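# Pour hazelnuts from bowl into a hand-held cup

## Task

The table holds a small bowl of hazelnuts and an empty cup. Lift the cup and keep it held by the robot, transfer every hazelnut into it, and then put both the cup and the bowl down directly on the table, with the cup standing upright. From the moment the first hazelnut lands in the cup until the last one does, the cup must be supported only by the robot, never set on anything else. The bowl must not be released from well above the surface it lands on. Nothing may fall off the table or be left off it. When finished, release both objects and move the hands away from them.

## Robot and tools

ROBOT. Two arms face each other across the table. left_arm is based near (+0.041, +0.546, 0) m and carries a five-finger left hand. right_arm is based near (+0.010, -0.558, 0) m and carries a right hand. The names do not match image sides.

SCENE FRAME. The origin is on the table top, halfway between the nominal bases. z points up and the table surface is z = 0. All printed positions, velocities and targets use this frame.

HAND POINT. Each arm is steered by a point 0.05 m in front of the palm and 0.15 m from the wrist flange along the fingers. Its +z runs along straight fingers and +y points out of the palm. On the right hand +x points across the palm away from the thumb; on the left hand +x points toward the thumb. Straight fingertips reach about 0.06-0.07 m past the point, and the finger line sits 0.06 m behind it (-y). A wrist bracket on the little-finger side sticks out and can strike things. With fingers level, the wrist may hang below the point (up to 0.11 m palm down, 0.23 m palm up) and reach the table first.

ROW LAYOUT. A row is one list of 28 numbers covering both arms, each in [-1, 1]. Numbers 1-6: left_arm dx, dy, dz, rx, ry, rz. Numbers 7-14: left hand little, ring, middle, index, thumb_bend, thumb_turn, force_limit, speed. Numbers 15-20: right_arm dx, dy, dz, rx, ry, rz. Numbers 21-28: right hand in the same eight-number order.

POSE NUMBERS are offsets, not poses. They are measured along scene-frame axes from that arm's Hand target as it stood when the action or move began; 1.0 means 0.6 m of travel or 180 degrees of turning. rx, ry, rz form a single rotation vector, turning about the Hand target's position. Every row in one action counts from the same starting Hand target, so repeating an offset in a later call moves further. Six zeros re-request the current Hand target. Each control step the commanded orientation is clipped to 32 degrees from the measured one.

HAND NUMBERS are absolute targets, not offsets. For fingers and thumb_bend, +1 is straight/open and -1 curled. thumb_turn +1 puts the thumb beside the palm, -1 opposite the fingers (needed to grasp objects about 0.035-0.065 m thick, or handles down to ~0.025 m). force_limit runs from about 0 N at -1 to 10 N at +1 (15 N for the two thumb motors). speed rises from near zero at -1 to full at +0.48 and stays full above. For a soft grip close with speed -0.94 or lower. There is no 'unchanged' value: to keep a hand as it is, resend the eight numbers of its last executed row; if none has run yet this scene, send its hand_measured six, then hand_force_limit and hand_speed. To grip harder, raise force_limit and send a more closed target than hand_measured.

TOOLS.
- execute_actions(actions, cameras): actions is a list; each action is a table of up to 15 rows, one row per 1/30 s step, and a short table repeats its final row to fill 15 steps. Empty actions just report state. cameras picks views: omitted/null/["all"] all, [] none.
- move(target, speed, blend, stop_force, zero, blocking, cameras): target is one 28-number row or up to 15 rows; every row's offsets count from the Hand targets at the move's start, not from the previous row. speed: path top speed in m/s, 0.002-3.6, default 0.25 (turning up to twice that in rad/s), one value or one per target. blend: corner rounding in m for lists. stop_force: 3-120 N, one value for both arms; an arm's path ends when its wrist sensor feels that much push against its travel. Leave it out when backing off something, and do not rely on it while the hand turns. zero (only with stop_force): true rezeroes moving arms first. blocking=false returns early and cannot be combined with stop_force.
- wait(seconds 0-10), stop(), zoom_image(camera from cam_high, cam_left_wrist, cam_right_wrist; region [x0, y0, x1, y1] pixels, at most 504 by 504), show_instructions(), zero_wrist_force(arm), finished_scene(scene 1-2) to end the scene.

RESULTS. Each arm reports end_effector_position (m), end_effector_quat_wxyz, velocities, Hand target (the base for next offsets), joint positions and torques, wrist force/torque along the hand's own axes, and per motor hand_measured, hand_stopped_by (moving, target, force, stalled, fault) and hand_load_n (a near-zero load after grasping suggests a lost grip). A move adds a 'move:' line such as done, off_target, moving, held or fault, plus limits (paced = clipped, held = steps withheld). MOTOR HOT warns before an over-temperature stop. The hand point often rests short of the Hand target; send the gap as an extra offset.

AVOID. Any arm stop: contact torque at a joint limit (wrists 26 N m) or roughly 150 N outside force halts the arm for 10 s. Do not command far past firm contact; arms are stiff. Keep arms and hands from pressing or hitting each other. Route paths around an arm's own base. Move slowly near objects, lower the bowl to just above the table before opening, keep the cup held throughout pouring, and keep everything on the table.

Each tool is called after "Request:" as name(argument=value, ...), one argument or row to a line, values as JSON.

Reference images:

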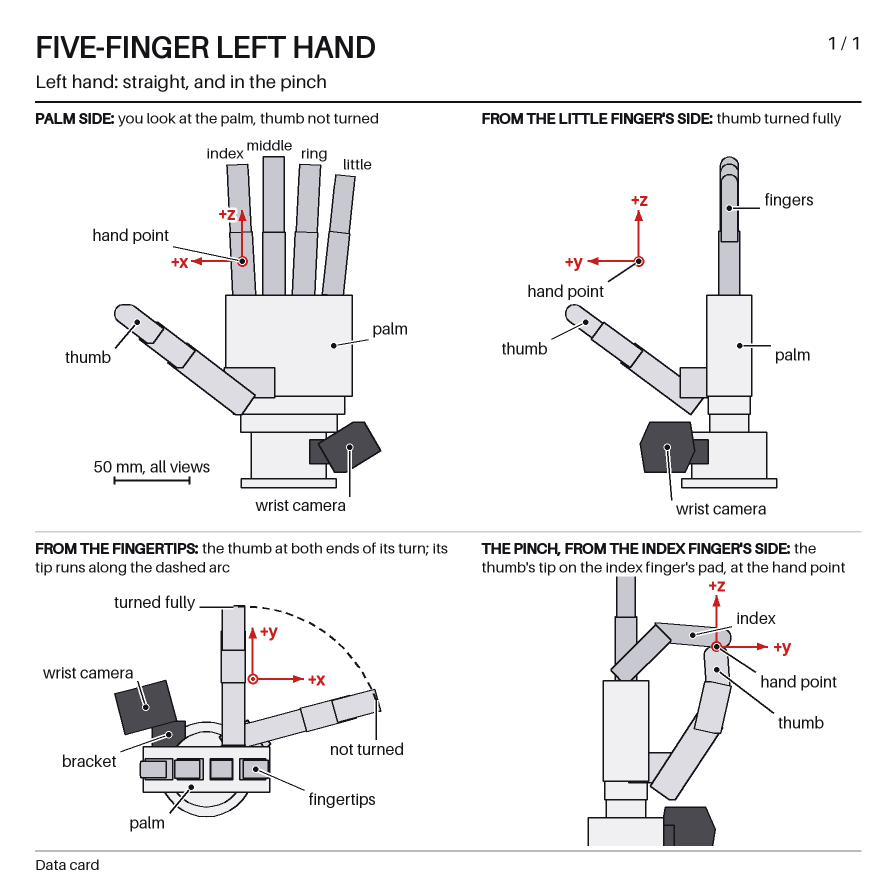

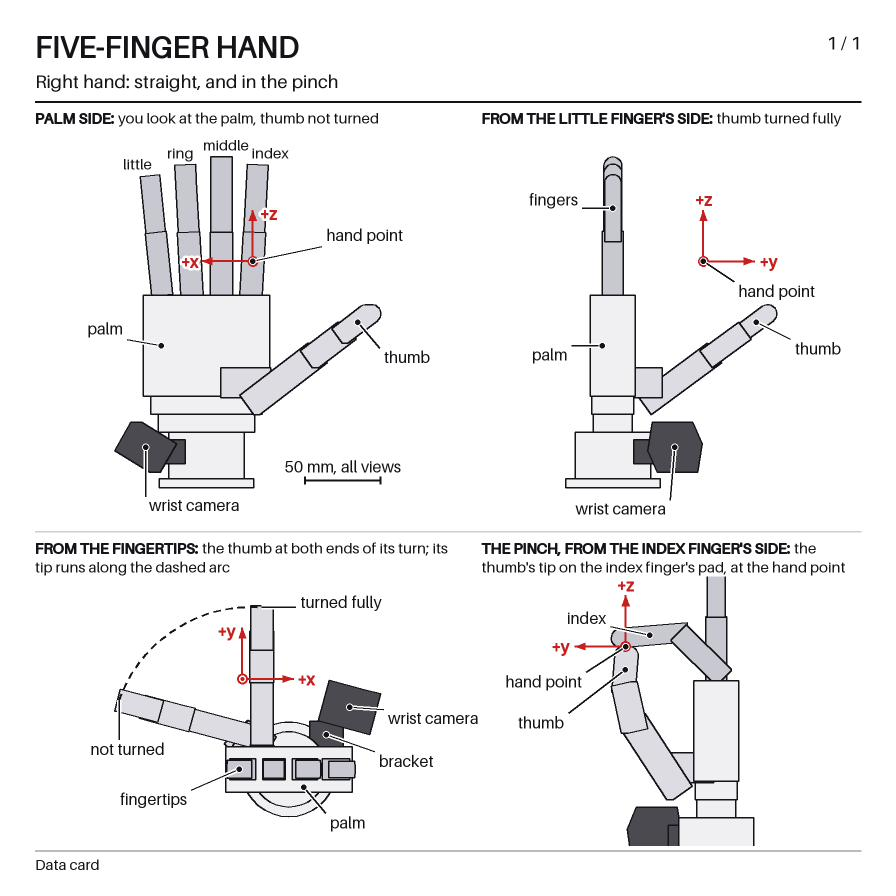

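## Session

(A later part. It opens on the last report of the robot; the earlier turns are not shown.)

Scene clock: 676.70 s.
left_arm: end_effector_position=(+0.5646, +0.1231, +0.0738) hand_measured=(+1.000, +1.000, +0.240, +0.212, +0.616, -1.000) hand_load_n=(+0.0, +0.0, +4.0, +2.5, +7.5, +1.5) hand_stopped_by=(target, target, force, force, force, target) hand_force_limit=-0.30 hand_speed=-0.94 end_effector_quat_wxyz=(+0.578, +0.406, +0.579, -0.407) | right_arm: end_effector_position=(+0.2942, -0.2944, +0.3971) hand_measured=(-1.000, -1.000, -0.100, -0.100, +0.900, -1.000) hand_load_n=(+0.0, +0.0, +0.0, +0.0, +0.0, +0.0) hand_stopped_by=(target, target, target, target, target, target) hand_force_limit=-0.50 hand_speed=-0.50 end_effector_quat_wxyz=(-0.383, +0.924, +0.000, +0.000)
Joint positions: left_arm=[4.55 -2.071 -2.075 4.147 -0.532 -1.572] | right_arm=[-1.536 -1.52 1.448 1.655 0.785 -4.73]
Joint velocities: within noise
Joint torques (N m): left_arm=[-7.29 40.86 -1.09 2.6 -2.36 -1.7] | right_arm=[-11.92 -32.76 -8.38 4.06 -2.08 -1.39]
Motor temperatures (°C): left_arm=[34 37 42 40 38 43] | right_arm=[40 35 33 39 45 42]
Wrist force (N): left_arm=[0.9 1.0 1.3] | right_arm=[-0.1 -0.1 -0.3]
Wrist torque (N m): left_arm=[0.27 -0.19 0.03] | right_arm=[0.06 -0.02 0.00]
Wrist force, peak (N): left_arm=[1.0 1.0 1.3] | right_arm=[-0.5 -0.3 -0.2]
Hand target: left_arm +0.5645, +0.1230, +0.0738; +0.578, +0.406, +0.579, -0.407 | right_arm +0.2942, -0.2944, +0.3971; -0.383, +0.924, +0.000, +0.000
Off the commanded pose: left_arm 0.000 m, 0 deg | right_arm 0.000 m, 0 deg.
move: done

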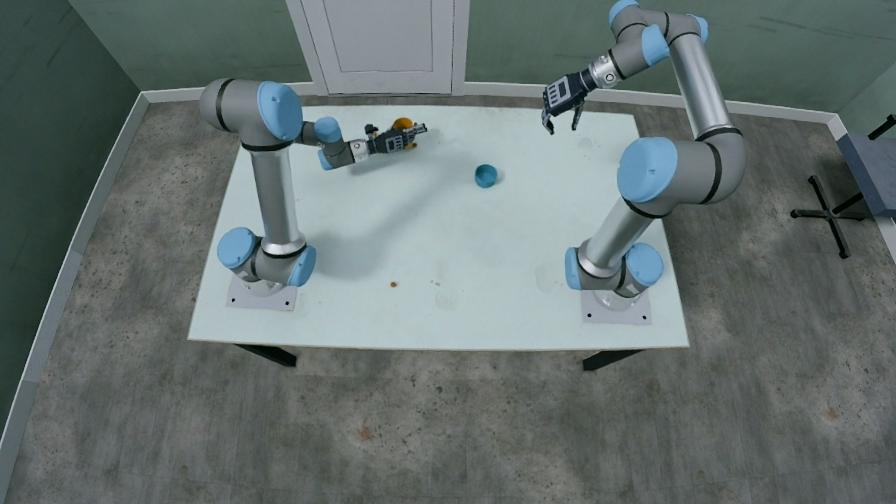

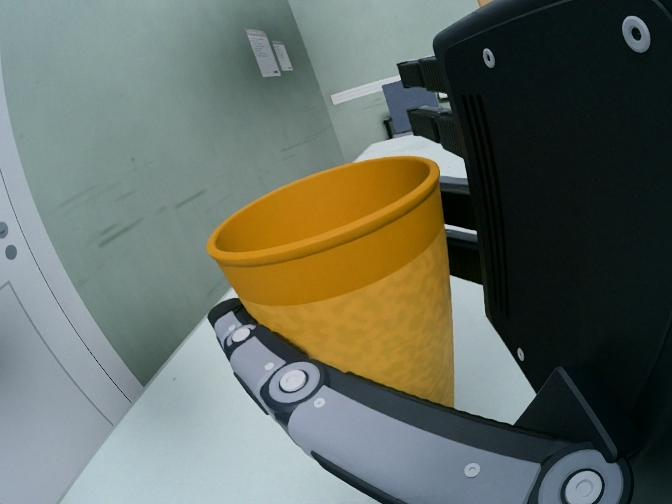

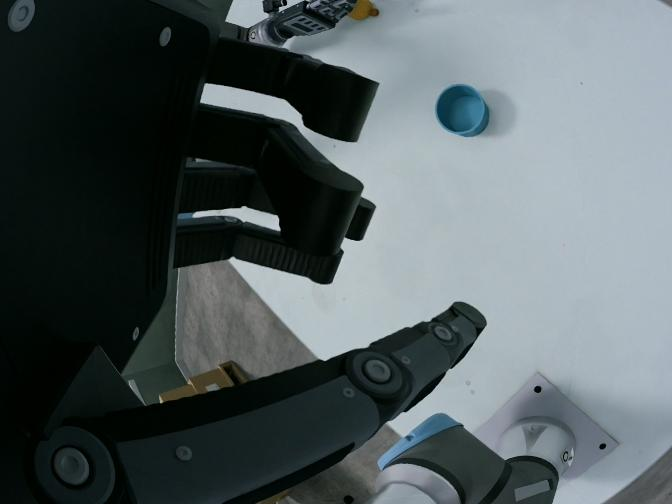

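Request:
move(
  target=[0.005,-0.26,0,0,0,0,1,1,-0.6,-0.6,-0.7,-1,-0.3,-0.94,0,0,0,0,0,0,-1,-1,-0.1,-0.1,0.9,-1,-0.5,-0.5],
  speed=0.1,
)

Request:
zoom_image(
  camera="cam_high",
  region=[340, 80, 480, 200],
)

Scene clock: 683.43 s.
left_arm: end_effector_position=(+0.5675, -0.0329, +0.0738) hand_measured=(+1.000, +1.000, +0.240, +0.212, +0.616, -1.000) hand_load_n=(+0.0, +0.0, +4.0, +2.0, +7.5, +1.5) hand_stopped_by=(target, target, force, force, force, target) hand_force_limit=-0.30 hand_speed=-0.94 end_effector_quat_wxyz=(+0.578, +0.406, +0.579, -0.407) | right_arm: end_effector_position=(+0.2942, -0.2944, +0.3971) hand_measured=(-1.000, -1.000, -0.100, -0.100, +0.900, -1.000) hand_load_n=(+0.0, +0.0, +0.0, +0.0, +0.0, -0.5) hand_stopped_by=(target, target, target, target, target, target) hand_force_limit=-0.50 hand_speed=-0.50 end_effector_quat_wxyz=(-0.383, +0.924, +0.000, +0.000)
Joint positions: left_arm=[4.234 -2.219 -1.782 4.001 -0.848 -1.572] | right_arm=[-1.536 -1.52 1.448 1.655 0.785 -4.73]
Joint velocities: within noise
Joint torques (N m): left_arm=[-7.55 35.28 25.18 -0.1 -2.35 2.04] | right_arm=[-11.69 -32.59 -9.31 3.94 -1.82 -1.38]
Motor temperatures (°C): left_arm=[34 37 42 40 38 43] | right_arm=[40 35 33 39 45 42]
Wrist force (N): left_arm=[0.5 1.0 1.1] | right_arm=[-0.4 -0.3 0.0]
Wrist torque (N m): left_arm=[0.27 -0.15 0.00] | right_arm=[0.01 0.03 -0.03]
Wrist force, peak (N): left_arm=[0.8 1.3 1.3] | right_arm=[-0.5 -0.3 -0.4]
Hand target: left_arm +0.5675, -0.0330, +0.0738; +0.578, +0.406, +0.579, -0.407 | right_arm +0.2942, -0.2944, +0.3971; -0.383, +0.924, +0.000, +0.000
Off the commanded pose: left_arm 0.000 m, 0 deg | right_arm 0.000 m, 0 deg.
move: done

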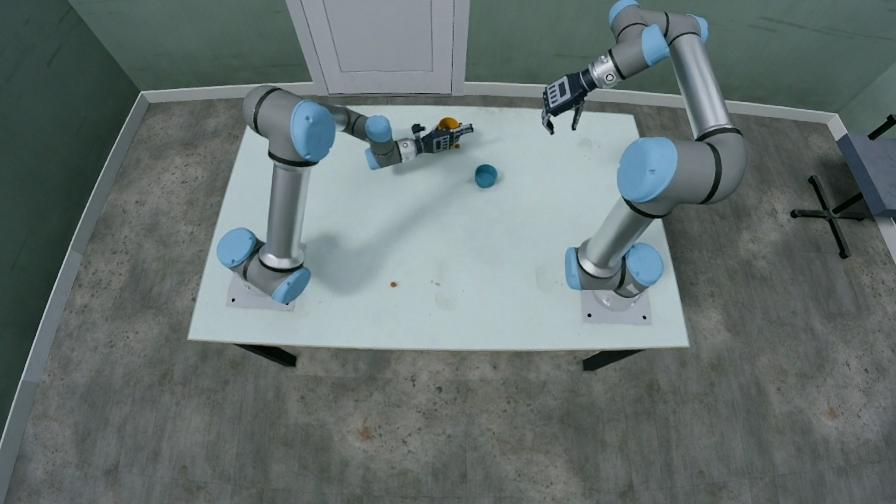

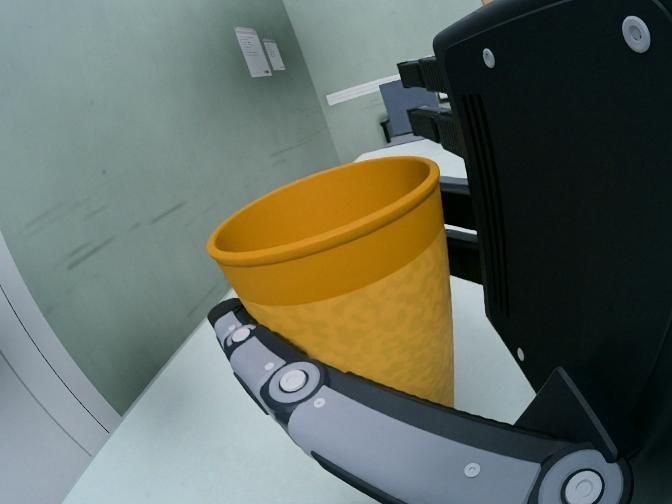

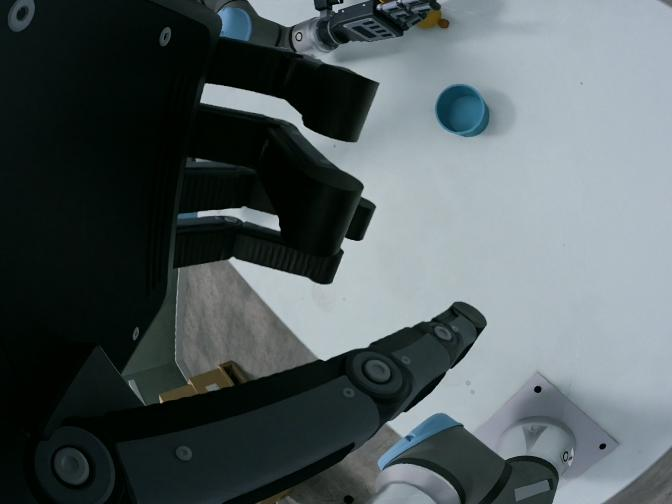

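Scaled by 3.600 from the camera's 896x504 image, which has a finer 1280x720 frame.

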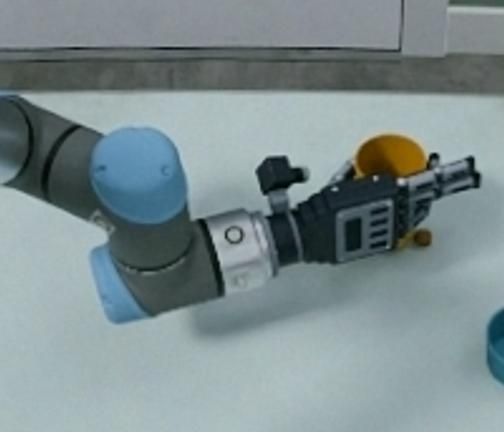

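Request:
move(
  target=[
    [0,-0.1,0,0,0,0,1,1,-0.6,-0.6,-0.7,-1,-0.3,-0.94,0,0,0,0,0,0,-1,-1,-0.1,-0.1,0.9,-1,-0.5,-0.5],
    [0,-0.06,0,0,0,0,1,1,-0.6,-0.6,-0.7,-1,-0.3,-0.94,0,0,0,0,0,0,-1,-1,-0.1,-0.1,0.9,-1,-0.5,-0.5],
    [0,-0.06,0.1,0,0,0,1,1,-0.6,-0.6,-0.7,-1,-0.3,-0.94,0,0,0,0,0,0,-1,-1,-0.1,-0.1,0.9,-1,-0.5,-0.5],
    [0.143,0.598,0.1,0,0,0,1,1,-0.6,-0.6,-0.7,-1,-0.3,-0.94,0,0,0,0,0,0,-1,-1,-0.1,-0.1,0.9,-1,-0.5,-0.5],
  ],
  speed=[0.08,0.08,0.1,0.15],
)

Request:
zoom_image(
  camera="cam_high",
  region=[340, 80, 480, 200],
)

Scene clock: 696.27 s.
left_arm: end_effector_position=(+0.6533, +0.3257, +0.1338) hand_measured=(+1.000, +1.000, +0.240, +0.212, +0.616, -1.000) hand_load_n=(+0.0, +0.0, +4.0, +2.0, +7.5, +1.5) hand_stopped_by=(target, target, force, force, force, target) hand_force_limit=-0.30 hand_speed=-0.94 end_effector_quat_wxyz=(+0.578, +0.406, +0.579, -0.407) end_effector_velocity=(+0.000, +0.001, +0.000) end_effector_angular_velocity=(+0.001, -0.002, +0.000) | right_arm: end_effector_position=(+0.2942, -0.2944, +0.3971) hand_measured=(-1.000, -1.000, -0.100, -0.100, +0.900, -1.000) hand_load_n=(+0.0, +0.5, +0.0, +0.0, +0.0, +0.0) hand_stopped_by=(target, target, target, target, target, target) hand_force_limit=-0.50 hand_speed=-0.50 end_effector_quat_wxyz=(-0.383, +0.924, +0.000, +0.000)
Joint positions: left_arm=[5.013 -2.008 -1.94 3.951 -0.07 -1.575] | right_arm=[-1.536 -1.52 1.448 1.655 0.785 -4.73]
Joint velocities: left_arm=[0.001 -0.001 0.002 -0.005 0.001 0.005] | right_arm=[within noise]
Joint torques (N m): left_arm=[8.53 26.31 24.51 -1.38 2.4 2.01] | right_arm=[-11.26 -32.48 -9.53 3.77 -1.77 -1.38]
Motor temperatures (°C): left_arm=[34 37 42 40 38 43] | right_arm=[40 35 33 39 45 42]
Wrist force (N): left_arm=[0.6 0.8 1.3] | right_arm=[-0.4 -0.2 0.0]
Wrist torque (N m): left_arm=[0.25 -0.16 0.01] | right_arm=[0.03 0.02 -0.02]
Wrist force, peak (N): left_arm=[1.0 0.3 1.7] | right_arm=[-0.2 -0.4 -0.5]
Hand target: left_arm +0.6533, +0.3258, +0.1338; +0.578, +0.406, +0.579, -0.407 | right_arm +0.2942, -0.2944, +0.3971; -0.383, +0.924, +0.000, +0.000
Off the commanded pose: left_arm 0.000 m, 0 deg | right_arm 0.000 m, 0 deg.
move: done

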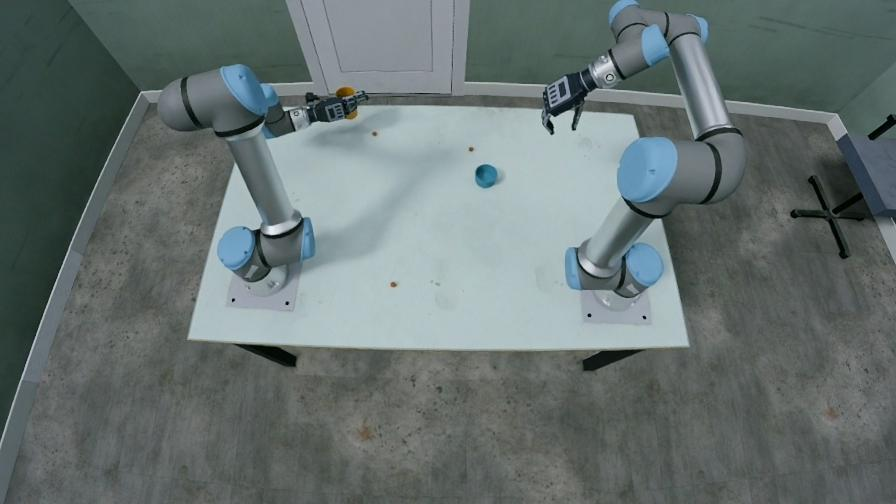

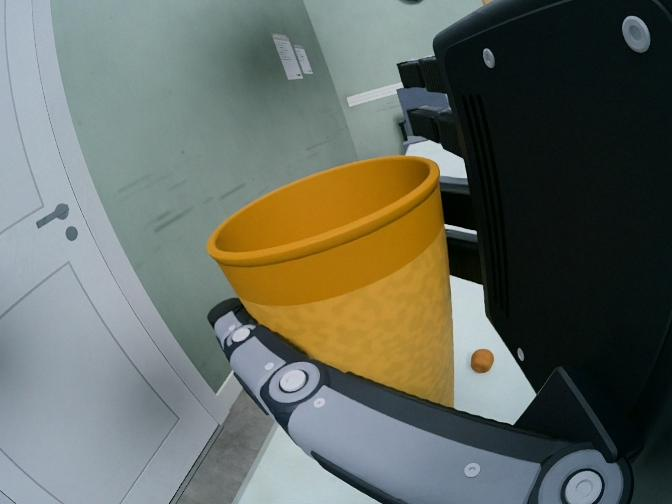

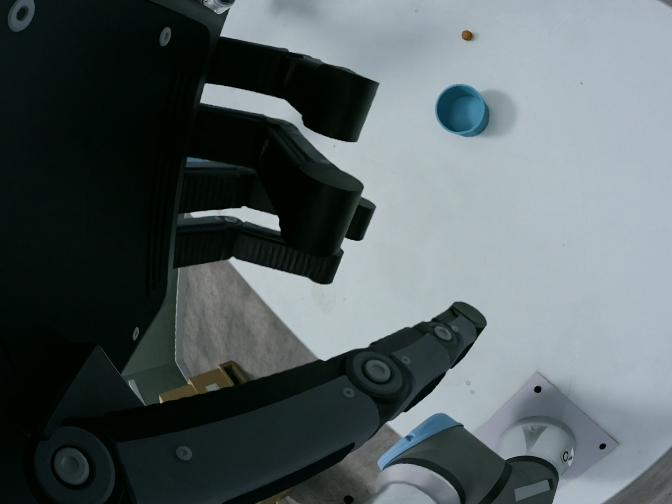

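Scaled by 3.600 from the camera's 896x504 image, which has a finer 1280x720 frame.

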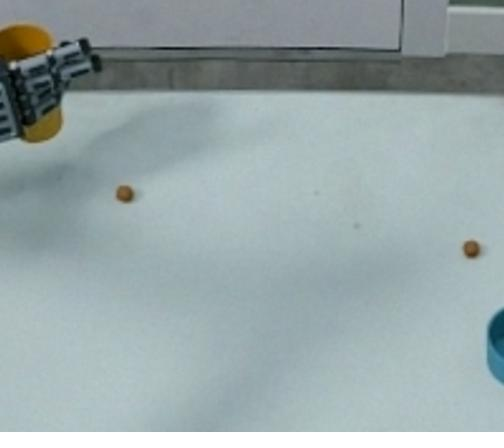

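Request:
move(
  target=[
    [-0.02,0,0,0,0,0,1,1,-0.6,-0.6,-0.7,-1,-0.3,-0.94,0,0,0,0,0,0,-1,-1,-0.1,-0.1,0.9,-1,-0.5,-0.5],
    [-0.02,0,-0.1,0,0,0,1,1,-0.6,-0.6,-0.7,-1,-0.3,-0.94,0,0,0,0,0,0,-1,-1,-0.1,-0.1,0.9,-1,-0.5,-0.5],
    [-0.09,-0.24,-0.1,0,0,0,1,1,-0.6,-0.6,-0.7,-1,-0.3,-0.94,0,0,0,0,0,0,-1,-1,-0.1,-0.1,0.9,-1,-0.5,-0.5],
  ],
  speed=0.08,
)

Request:
zoom_image(
  camera="cam_high",
  region=[340, 80, 480, 200],
)

Scene clock: 705.93 s.
left_arm: end_effector_position=(+0.5993, +0.1819, +0.0738) hand_measured=(+1.000, +1.000, +0.240, +0.212, +0.616, -1.000) hand_load_n=(+0.0, +0.0, +4.0, +2.0, +7.5, +1.5) hand_stopped_by=(target, target, force, force, force, target) hand_force_limit=-0.30 hand_speed=-0.94 end_effector_quat_wxyz=(+0.578, +0.406, +0.579, -0.407) | right_arm: end_effector_position=(+0.2942, -0.2944, +0.3971) hand_measured=(-1.000, -1.000, -0.100, -0.100, +0.900, -1.000) hand_load_n=(+0.0, +0.5, +0.0, +0.0, +0.0, +0.0) hand_stopped_by=(target, target, target, target, target, target) hand_force_limit=-0.50 hand_speed=-0.50 end_effector_quat_wxyz=(-0.383, +0.924, +0.000, +0.000)
Joint positions: left_arm=[4.699 -2.083 -2.052 4.135 -0.383 -1.572] | right_arm=[-1.536 -1.52 1.448 1.655 0.785 -4.73]
Joint velocities: within noise
Joint torques (N m): left_arm=[-7.41 27.88 21.44 -0.83 -2.3 1.63] | right_arm=[-10.46 -32.12 -10.22 3.73 -1.6 -1.33]
Motor temperatures (°C): left_arm=[34 37 42 40 38 43] | right_arm=[40 35 33 39 45 42]
Wrist force (N): left_arm=[0.5 0.8 1.6] | right_arm=[0.0 -0.3 -0.1]
Wrist torque (N m): left_arm=[0.22 -0.11 0.02] | right_arm=[0.02 -0.03 0.00]
Wrist force, peak (N): left_arm=[1.1 1.3 1.4] | right_arm=[-0.2 -0.5 -0.3]
Hand target: left_arm +0.5993, +0.1818, +0.0738; +0.578, +0.406, +0.579, -0.407 | right_arm +0.2942, -0.2944, +0.3971; -0.383, +0.924, +0.000, +0.000
Off the commanded pose: left_arm 0.000 m, 0 deg | right_arm 0.000 m, 0 deg.
move: done

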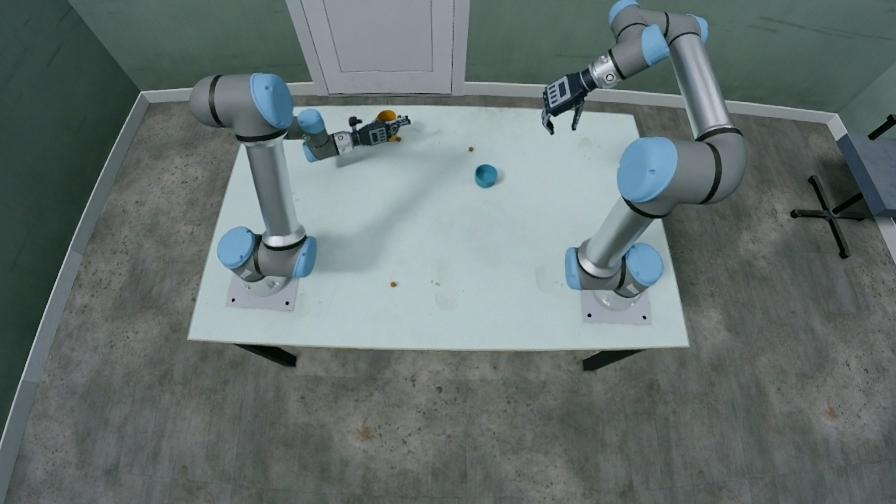

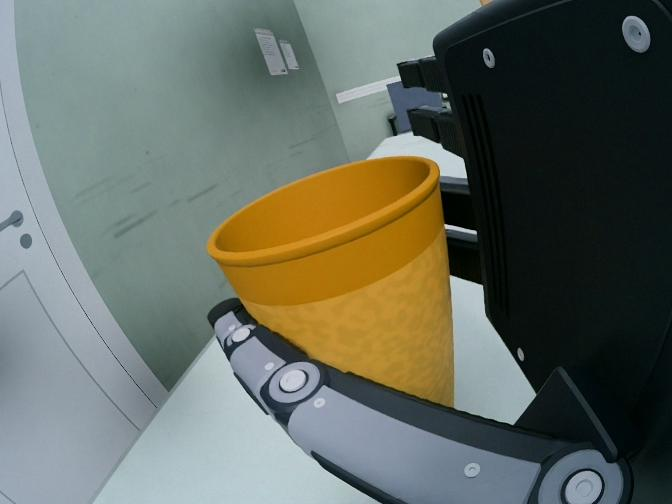

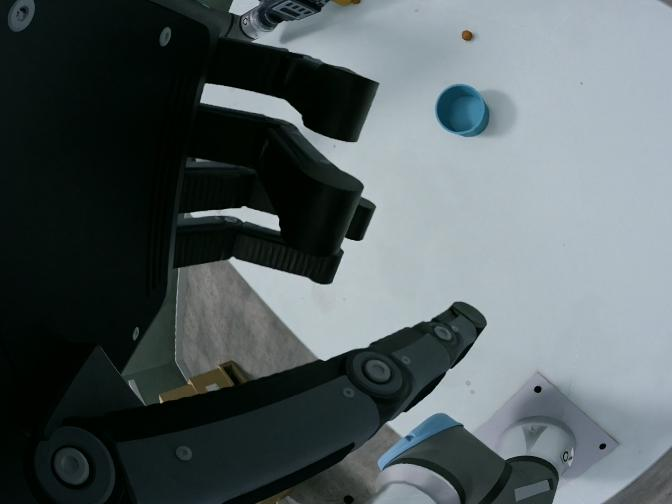

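Scaled by 3.600 from the camera's 896x504 image, which has a finer 1280x720 frame.

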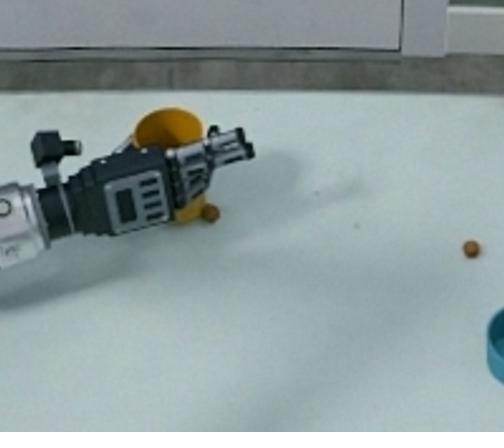

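Request:
move(
  target=[-0.055,-0.33,0,0,0,0,1,1,-0.6,-0.6,-0.7,-1,-0.3,-0.94,0,0,0,0,0,0,-1,-1,-0.1,-0.1,0.9,-1,-0.5,-0.5],
  speed=0.08,
)

Request:
zoom_image(
  camera="cam_high",
  region=[380, 80, 520, 200],
)

Scene clock: 712.73 s.
left_arm: end_effector_position=(+0.5663, -0.0160, +0.0738) hand_measured=(+1.000, +1.000, +0.240, +0.212, +0.616, -1.000) hand_load_n=(+0.0, +0.0, +3.5, +2.0, +7.5, +1.5) hand_stopped_by=(target, target, force, force, force, target) hand_force_limit=-0.30 hand_speed=-0.94 end_effector_quat_wxyz=(+0.578, +0.406, +0.579, -0.407) | right_arm: end_effector_position=(+0.2942, -0.2944, +0.3971) hand_measured=(-1.000, -1.000, -0.100, -0.100, +0.900, -1.000) hand_load_n=(+0.0, +0.0, +0.0, +0.0, +0.0, +0.0) hand_stopped_by=(target, target, target, target, target, target) hand_force_limit=-0.50 hand_speed=-0.50 end_effector_quat_wxyz=(-0.383, +0.924, +0.000, +0.000)
Joint positions: left_arm=[4.263 -2.199 -1.822 4.021 -0.82 -1.572] | right_arm=[-1.536 -1.52 1.448 1.655 0.785 -4.73]
Joint velocities: within noise
Joint torques (N m): left_arm=[-5.03 35.32 23.92 0.03 -2.17 2.02] | right_arm=[-10.44 -32.16 -10.71 3.57 -1.56 -1.27]
Motor temperatures (°C): left_arm=[34 37 42 40 38 43] | right_arm=[40 35 33 39 45 42]
Wrist force (N): left_arm=[0.6 0.7 1.3] | right_arm=[-0.1 -0.2 -0.1]
Wrist torque (N m): left_arm=[0.23 -0.17 0.01] | right_arm=[0.03 -0.03 -0.01]
Wrist force, peak (N): left_arm=[0.7 1.0 1.5] | right_arm=[-0.3 -0.5 -0.4]
Hand target: left_arm +0.5663, -0.0162, +0.0738; +0.578, +0.406, +0.579, -0.407 | right_arm +0.2942, -0.2944, +0.3971; -0.383, +0.924, +0.000, +0.000
Off the commanded pose: left_arm 0.000 m, 0 deg | right_arm 0.000 m, 0 deg.
move: done

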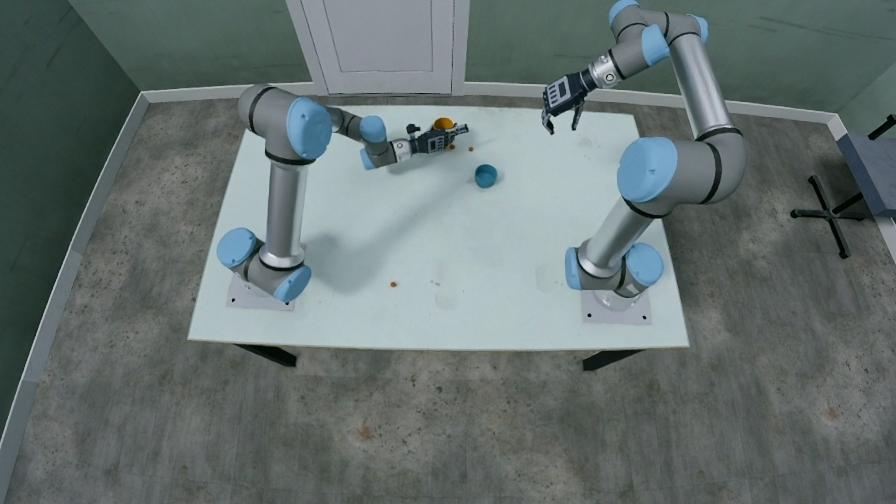

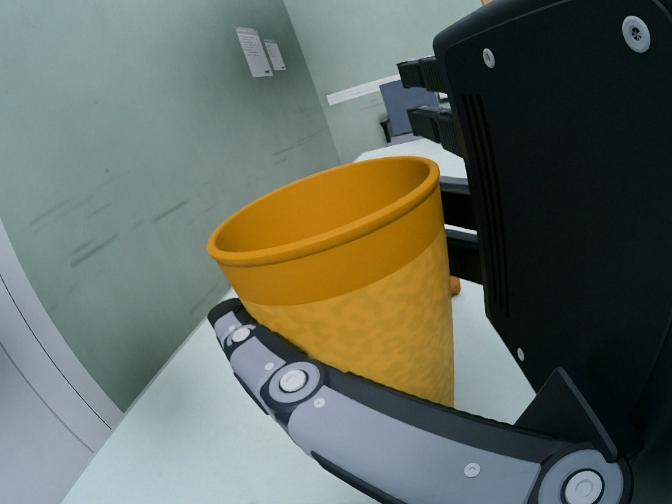

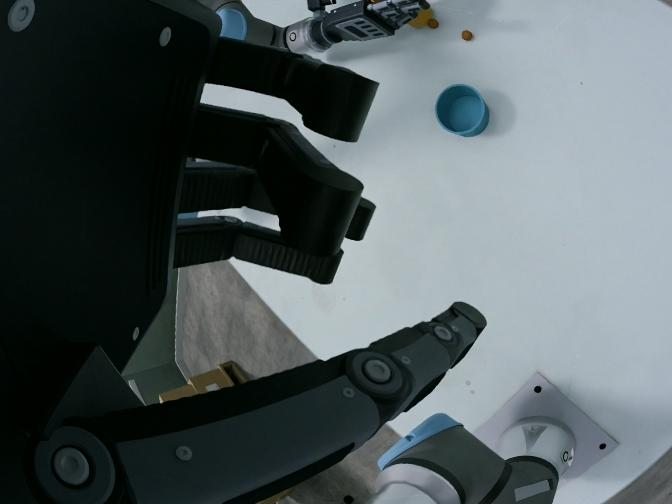

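Scaled by 3.600 from the camera's 896x504 image, which has a finer 1280x720 frame.

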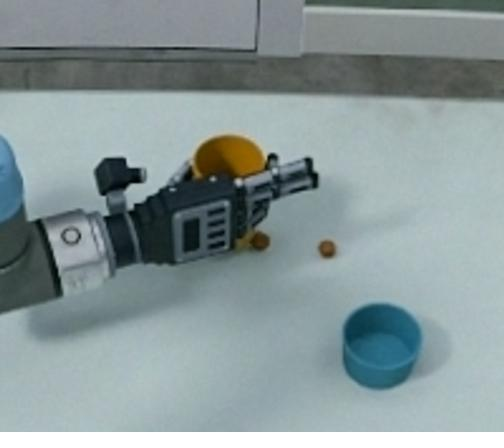

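Request:
move(
  target=[
    [0,0.03,0.218,0,0,0,1,1,-0.6,-0.6,-0.7,-1,-0.3,-0.94,0,0,0,0,0,0,-1,-1,-0.14,-0.14,1,-1,-0.5,-0.5],
    [-0.399,0,0.218,0,0,0,1,1,-0.6,-0.6,-0.7,-1,-0.3,-0.94,0,0,0,0,0,0,-1,-1,-0.14,-0.14,1,-1,-0.5,-0.5],
  ],
  speed=0.1,
  cameras=[],
)

Request:
move(
  target=[
    [0,0,0,0,0,0,1,1,-0.6,-0.6,-0.7,-1,-0.3,-0.94,0.401,0.15,-0.1,0,0,0,-1,-1,-0.14,-0.14,1,-1,-0.5,-0.5],
    [0,0,0,0,0,0,1,1,-0.6,-0.6,-0.7,-1,-0.3,-0.94,0.401,0.349,-0.545,0,0,0,-1,-1,-0.14,-0.14,1,-1,-0.5,-0.5],
  ],
  speed=0.15,
  blend=0.03,
)

Request:
zoom_image(
  camera="cam_high",
  region=[430, 100, 510, 160],
)

Scene clock: 727.67 s.
left_arm: end_effector_position=(+0.3270, -0.0162, +0.2046) hand_measured=(+1.000, +1.000, +0.240, +0.212, +0.616, -1.000) hand_load_n=(+0.0, +0.0, +3.5, +2.0, +7.5, +1.5) hand_stopped_by=(target, target, force, force, force, target) hand_force_limit=-0.30 hand_speed=-0.94 end_effector_quat_wxyz=(+0.578, +0.406, +0.579, -0.407) | right_arm: end_effector_position=(+0.2942, -0.2944, +0.3971) hand_measured=(-1.000, -1.000, -0.140, -0.140, +1.000, -1.000) hand_load_n=(+0.0, +0.0, +0.0, +0.0, +0.0, +0.0) hand_stopped_by=(target, target, target, target, target, target) hand_force_limit=-0.50 hand_speed=-0.50 end_effector_quat_wxyz=(-0.383, +0.924, +0.000, +0.000)
Joint positions: left_arm=[3.923 -1.686 -2.145 3.831 -1.159 -1.572] | right_arm=[-1.536 -1.52 1.448 1.655 0.785 -4.73]
Joint velocities: within noise
Joint torques (N m): left_arm=[-7.22 29.62 5.48 3.45 -2.6 -1.36] | right_arm=[-9.52 -31.64 -10.96 3.3 -1.29 -1.2]
Motor temperatures (°C): left_arm=[34 37 42 40 38 43] | right_arm=[40 35 33 39 45 42]
Wrist force (N): left_arm=[0.8 1.0 1.4] | right_arm=[-0.1 0.0 0.1]
Wrist torque (N m): left_arm=[0.28 -0.16 0.02] | right_arm=[0.04 -0.03 0.00]
Wrist force, peak (N): left_arm=[0.3 1.8 1.4] | right_arm=[0.0 -0.5 -0.3]
Hand target: left_arm +0.3269, -0.0162, +0.2046; +0.578, +0.406, +0.579, -0.407 | right_arm +0.2942, -0.2944, +0.3971; -0.383, +0.924, +0.000, +0.000
Off the commanded pose: left_arm 0.000 m, 0 deg | right_arm 0.000 m, 0 deg.
move: done
No camera images: "cameras" was empty.

Scene clock: 731.97 s.
left_arm: end_effector_position=(+0.3269, -0.0162, +0.2046) hand_measured=(+1.000, +1.000, +0.240, +0.212, +0.616, -1.000) hand_load_n=(+0.0, +0.0, +4.0, +2.0, +7.5, +1.5) hand_stopped_by=(target, target, force, force, force, target) hand_force_limit=-0.30 hand_speed=-0.94 end_effector_quat_wxyz=(+0.578, +0.406, +0.579, -0.407) | right_arm: end_effector_position=(+0.5348, -0.0851, +0.0703) hand_measured=(-1.000, -1.000, -0.140, -0.140, +1.000, -1.000) hand_load_n=(+0.0, +0.0, +0.0, +0.0, +0.0, +0.0) hand_stopped_by=(target, target, target, target, target, target) hand_force_limit=-0.50 hand_speed=-0.50 end_effector_quat_wxyz=(-0.383, +0.924, +0.000, +0.000)
Joint positions: left_arm=[3.923 -1.686 -2.145 3.831 -1.159 -1.572] | right_arm=[-1.182 -0.611 0.829 1.029 0.841 -4.247]
Joint velocities: within noise
Joint torques (N m): left_arm=[-7.1 29.24 8.65 3.17 -2.39 1.59] | right_arm=[10.08 -47.79 -32.18 0.57 0.37 1.75]
Motor temperatures (°C): left_arm=[34 37 42 40 38 43] | right_arm=[40 35 33 39 45 42]
Wrist force (N): left_arm=[0.7 1.0 1.2] | right_arm=[-0.4 0.0 0.0]
Wrist torque (N m): left_arm=[0.29 -0.14 0.00] | right_arm=[0.06 0.05 -0.03]
Wrist force, peak (N): left_arm=[1.1 1.1 1.4] | right_arm=[-1.1 -0.3 -0.2]
Hand target: left_arm +0.3269, -0.0162, +0.2046; +0.578, +0.406, +0.579, -0.407 | right_arm +0.5348, -0.0850, +0.0701; -0.383, +0.924, +0.000, +0.000
Off the commanded pose: left_arm 0.000 m, 0 deg | right_arm 0.000 m, 0 deg.
move: done

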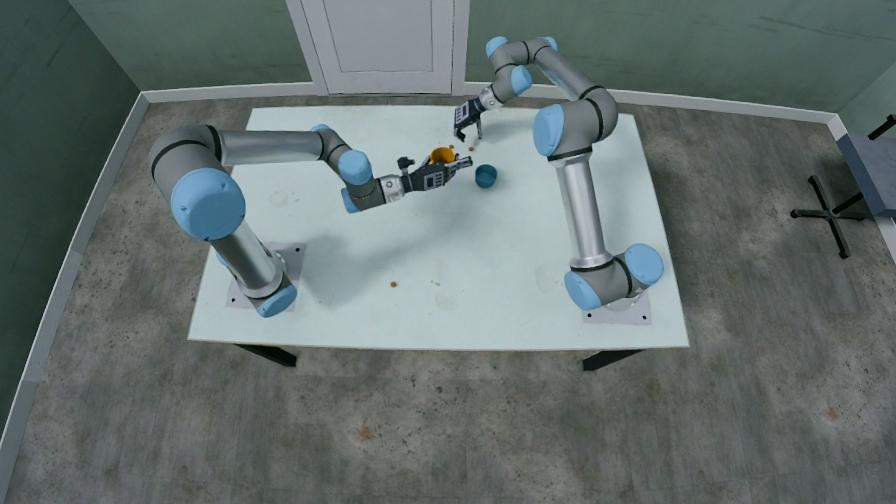

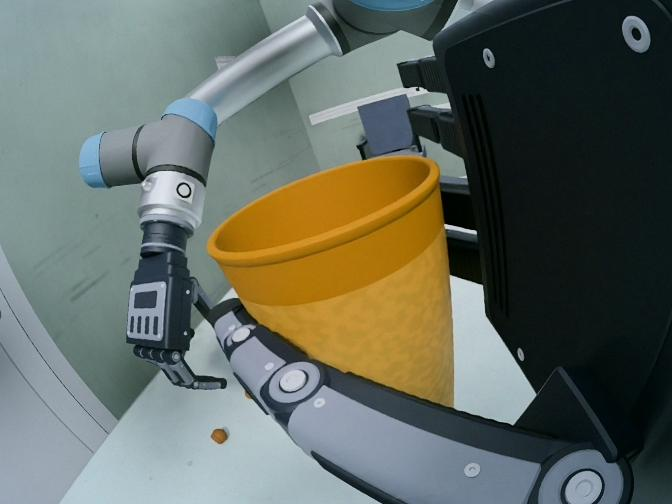

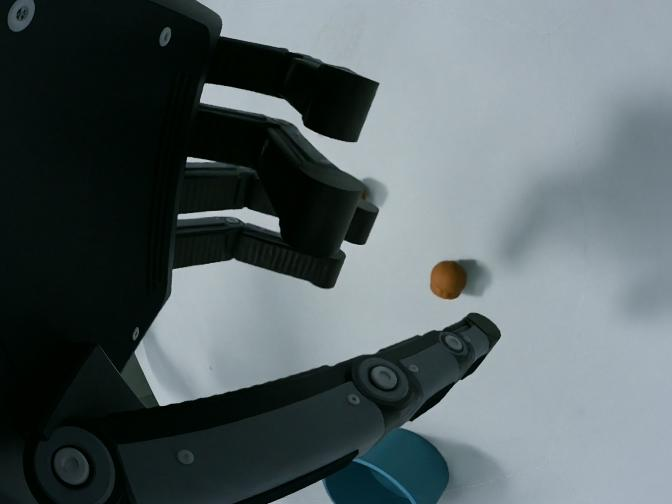

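Scaled by 6.300 from the camera's 896x504 image, which has a finer 1280x720 frame.

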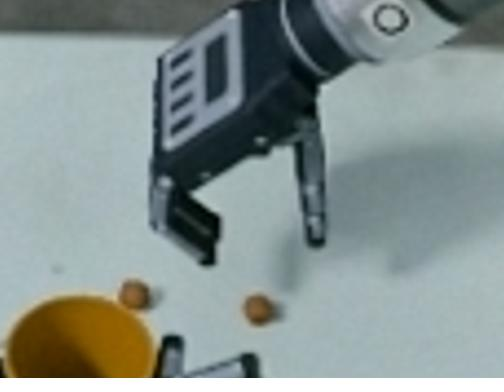

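Request:
move(
  target=[0,0,0,0,0,0,1,1,-0.6,-0.6,-0.7,-1,-0.3,-0.94,-0.011,0,-0.079,0,0,0,-1,-1,-0.14,-0.14,1,-1,-0.5,-0.5],
  speed=0.05,
  stop_force=3,
)

Request:
zoom_image(
  camera="cam_high",
  region=[430, 100, 510, 160],
)

Scene clock: 739.23 s.
left_arm: end_effector_position=(+0.3269, -0.0162, +0.2046) hand_measured=(+1.000, +1.000, +0.240, +0.212, +0.616, -1.000) hand_load_n=(+0.0, +0.0, +3.5, +2.0, +7.5, +1.5) hand_stopped_by=(target, target, force, force, force, target) hand_force_limit=-0.30 hand_speed=-0.94 end_effector_quat_wxyz=(+0.578, +0.406, +0.579, -0.407) | right_arm: end_effector_position=(+0.5282, -0.0850, +0.0227) hand_measured=(-1.000, -1.000, -0.140, -0.140, +1.000, -1.000) hand_load_n=(+0.0, +0.0, +0.0, +0.0, +0.0, +0.0) hand_stopped_by=(target, target, target, target, target, target) hand_force_limit=-0.50 hand_speed=-0.50 end_effector_quat_wxyz=(-0.383, +0.924, +0.000, +0.000)
Joint positions: left_arm=[3.923 -1.686 -2.145 3.831 -1.159 -1.572] | right_arm=[-1.178 -0.589 0.912 0.921 0.843 -4.242]
Joint velocities: within noise
Joint torques (N m): left_arm=[-6.91 27.66 14.32 2.93 -2.39 1.53] | right_arm=[8.86 -46.1 -6.35 0.8 0.37 1.66]
Motor temperatures (°C): left_arm=[34 37 42 40 38 43] | right_arm=[40 35 33 39 45 42]
Wrist force (N): left_arm=[0.6 1.0 1.1] | right_arm=[-0.4 -0.1 0.0]
Wrist torque (N m): left_arm=[0.30 -0.13 0.00] | right_arm=[0.06 0.04 -0.03]
Wrist force, peak (N): left_arm=[0.9 1.1 1.6] | right_arm=[-0.5 -0.6 -0.7]
Hand target: left_arm +0.3269, -0.0162, +0.2046; +0.578, +0.406, +0.579, -0.407 | right_arm +0.5282, -0.0850, +0.0227; -0.383, +0.924, +0.000, +0.000
Off the commanded pose: left_arm 0.000 m, 0 deg | right_arm 0.000 m, 0 deg.
move: done

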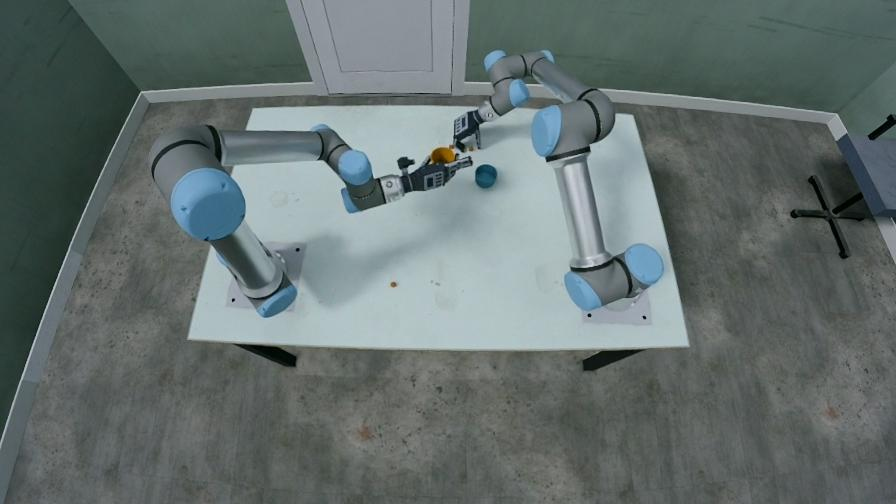

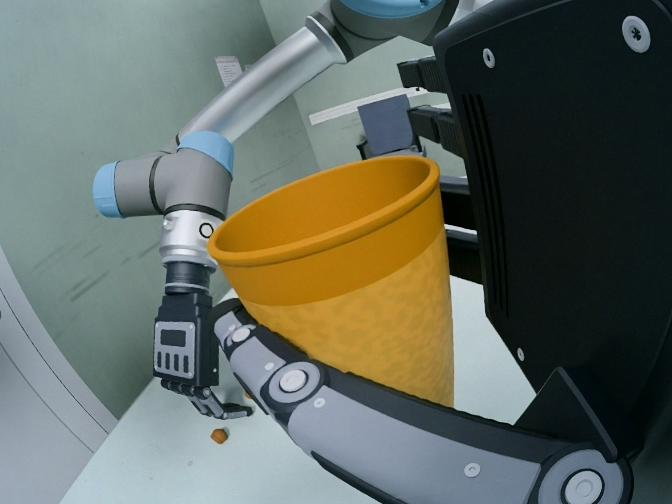

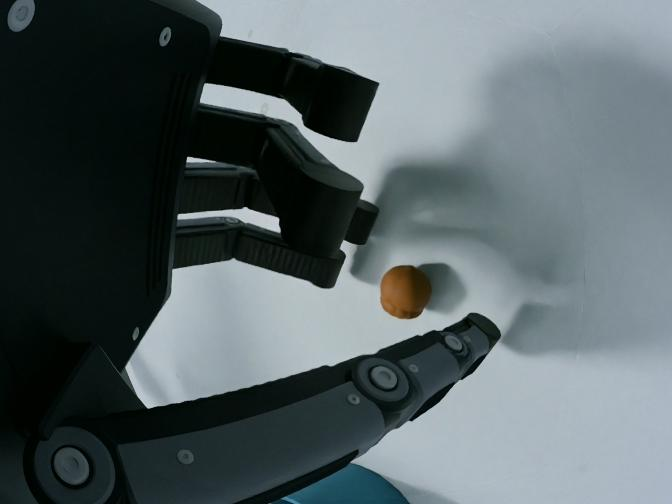

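Scaled by 6.300 from the camera's 896x504 image, which has a finer 1280x720 frame.

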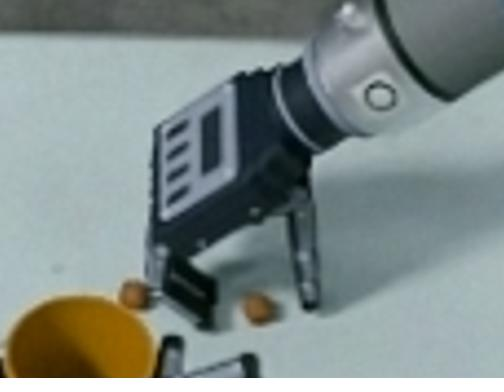

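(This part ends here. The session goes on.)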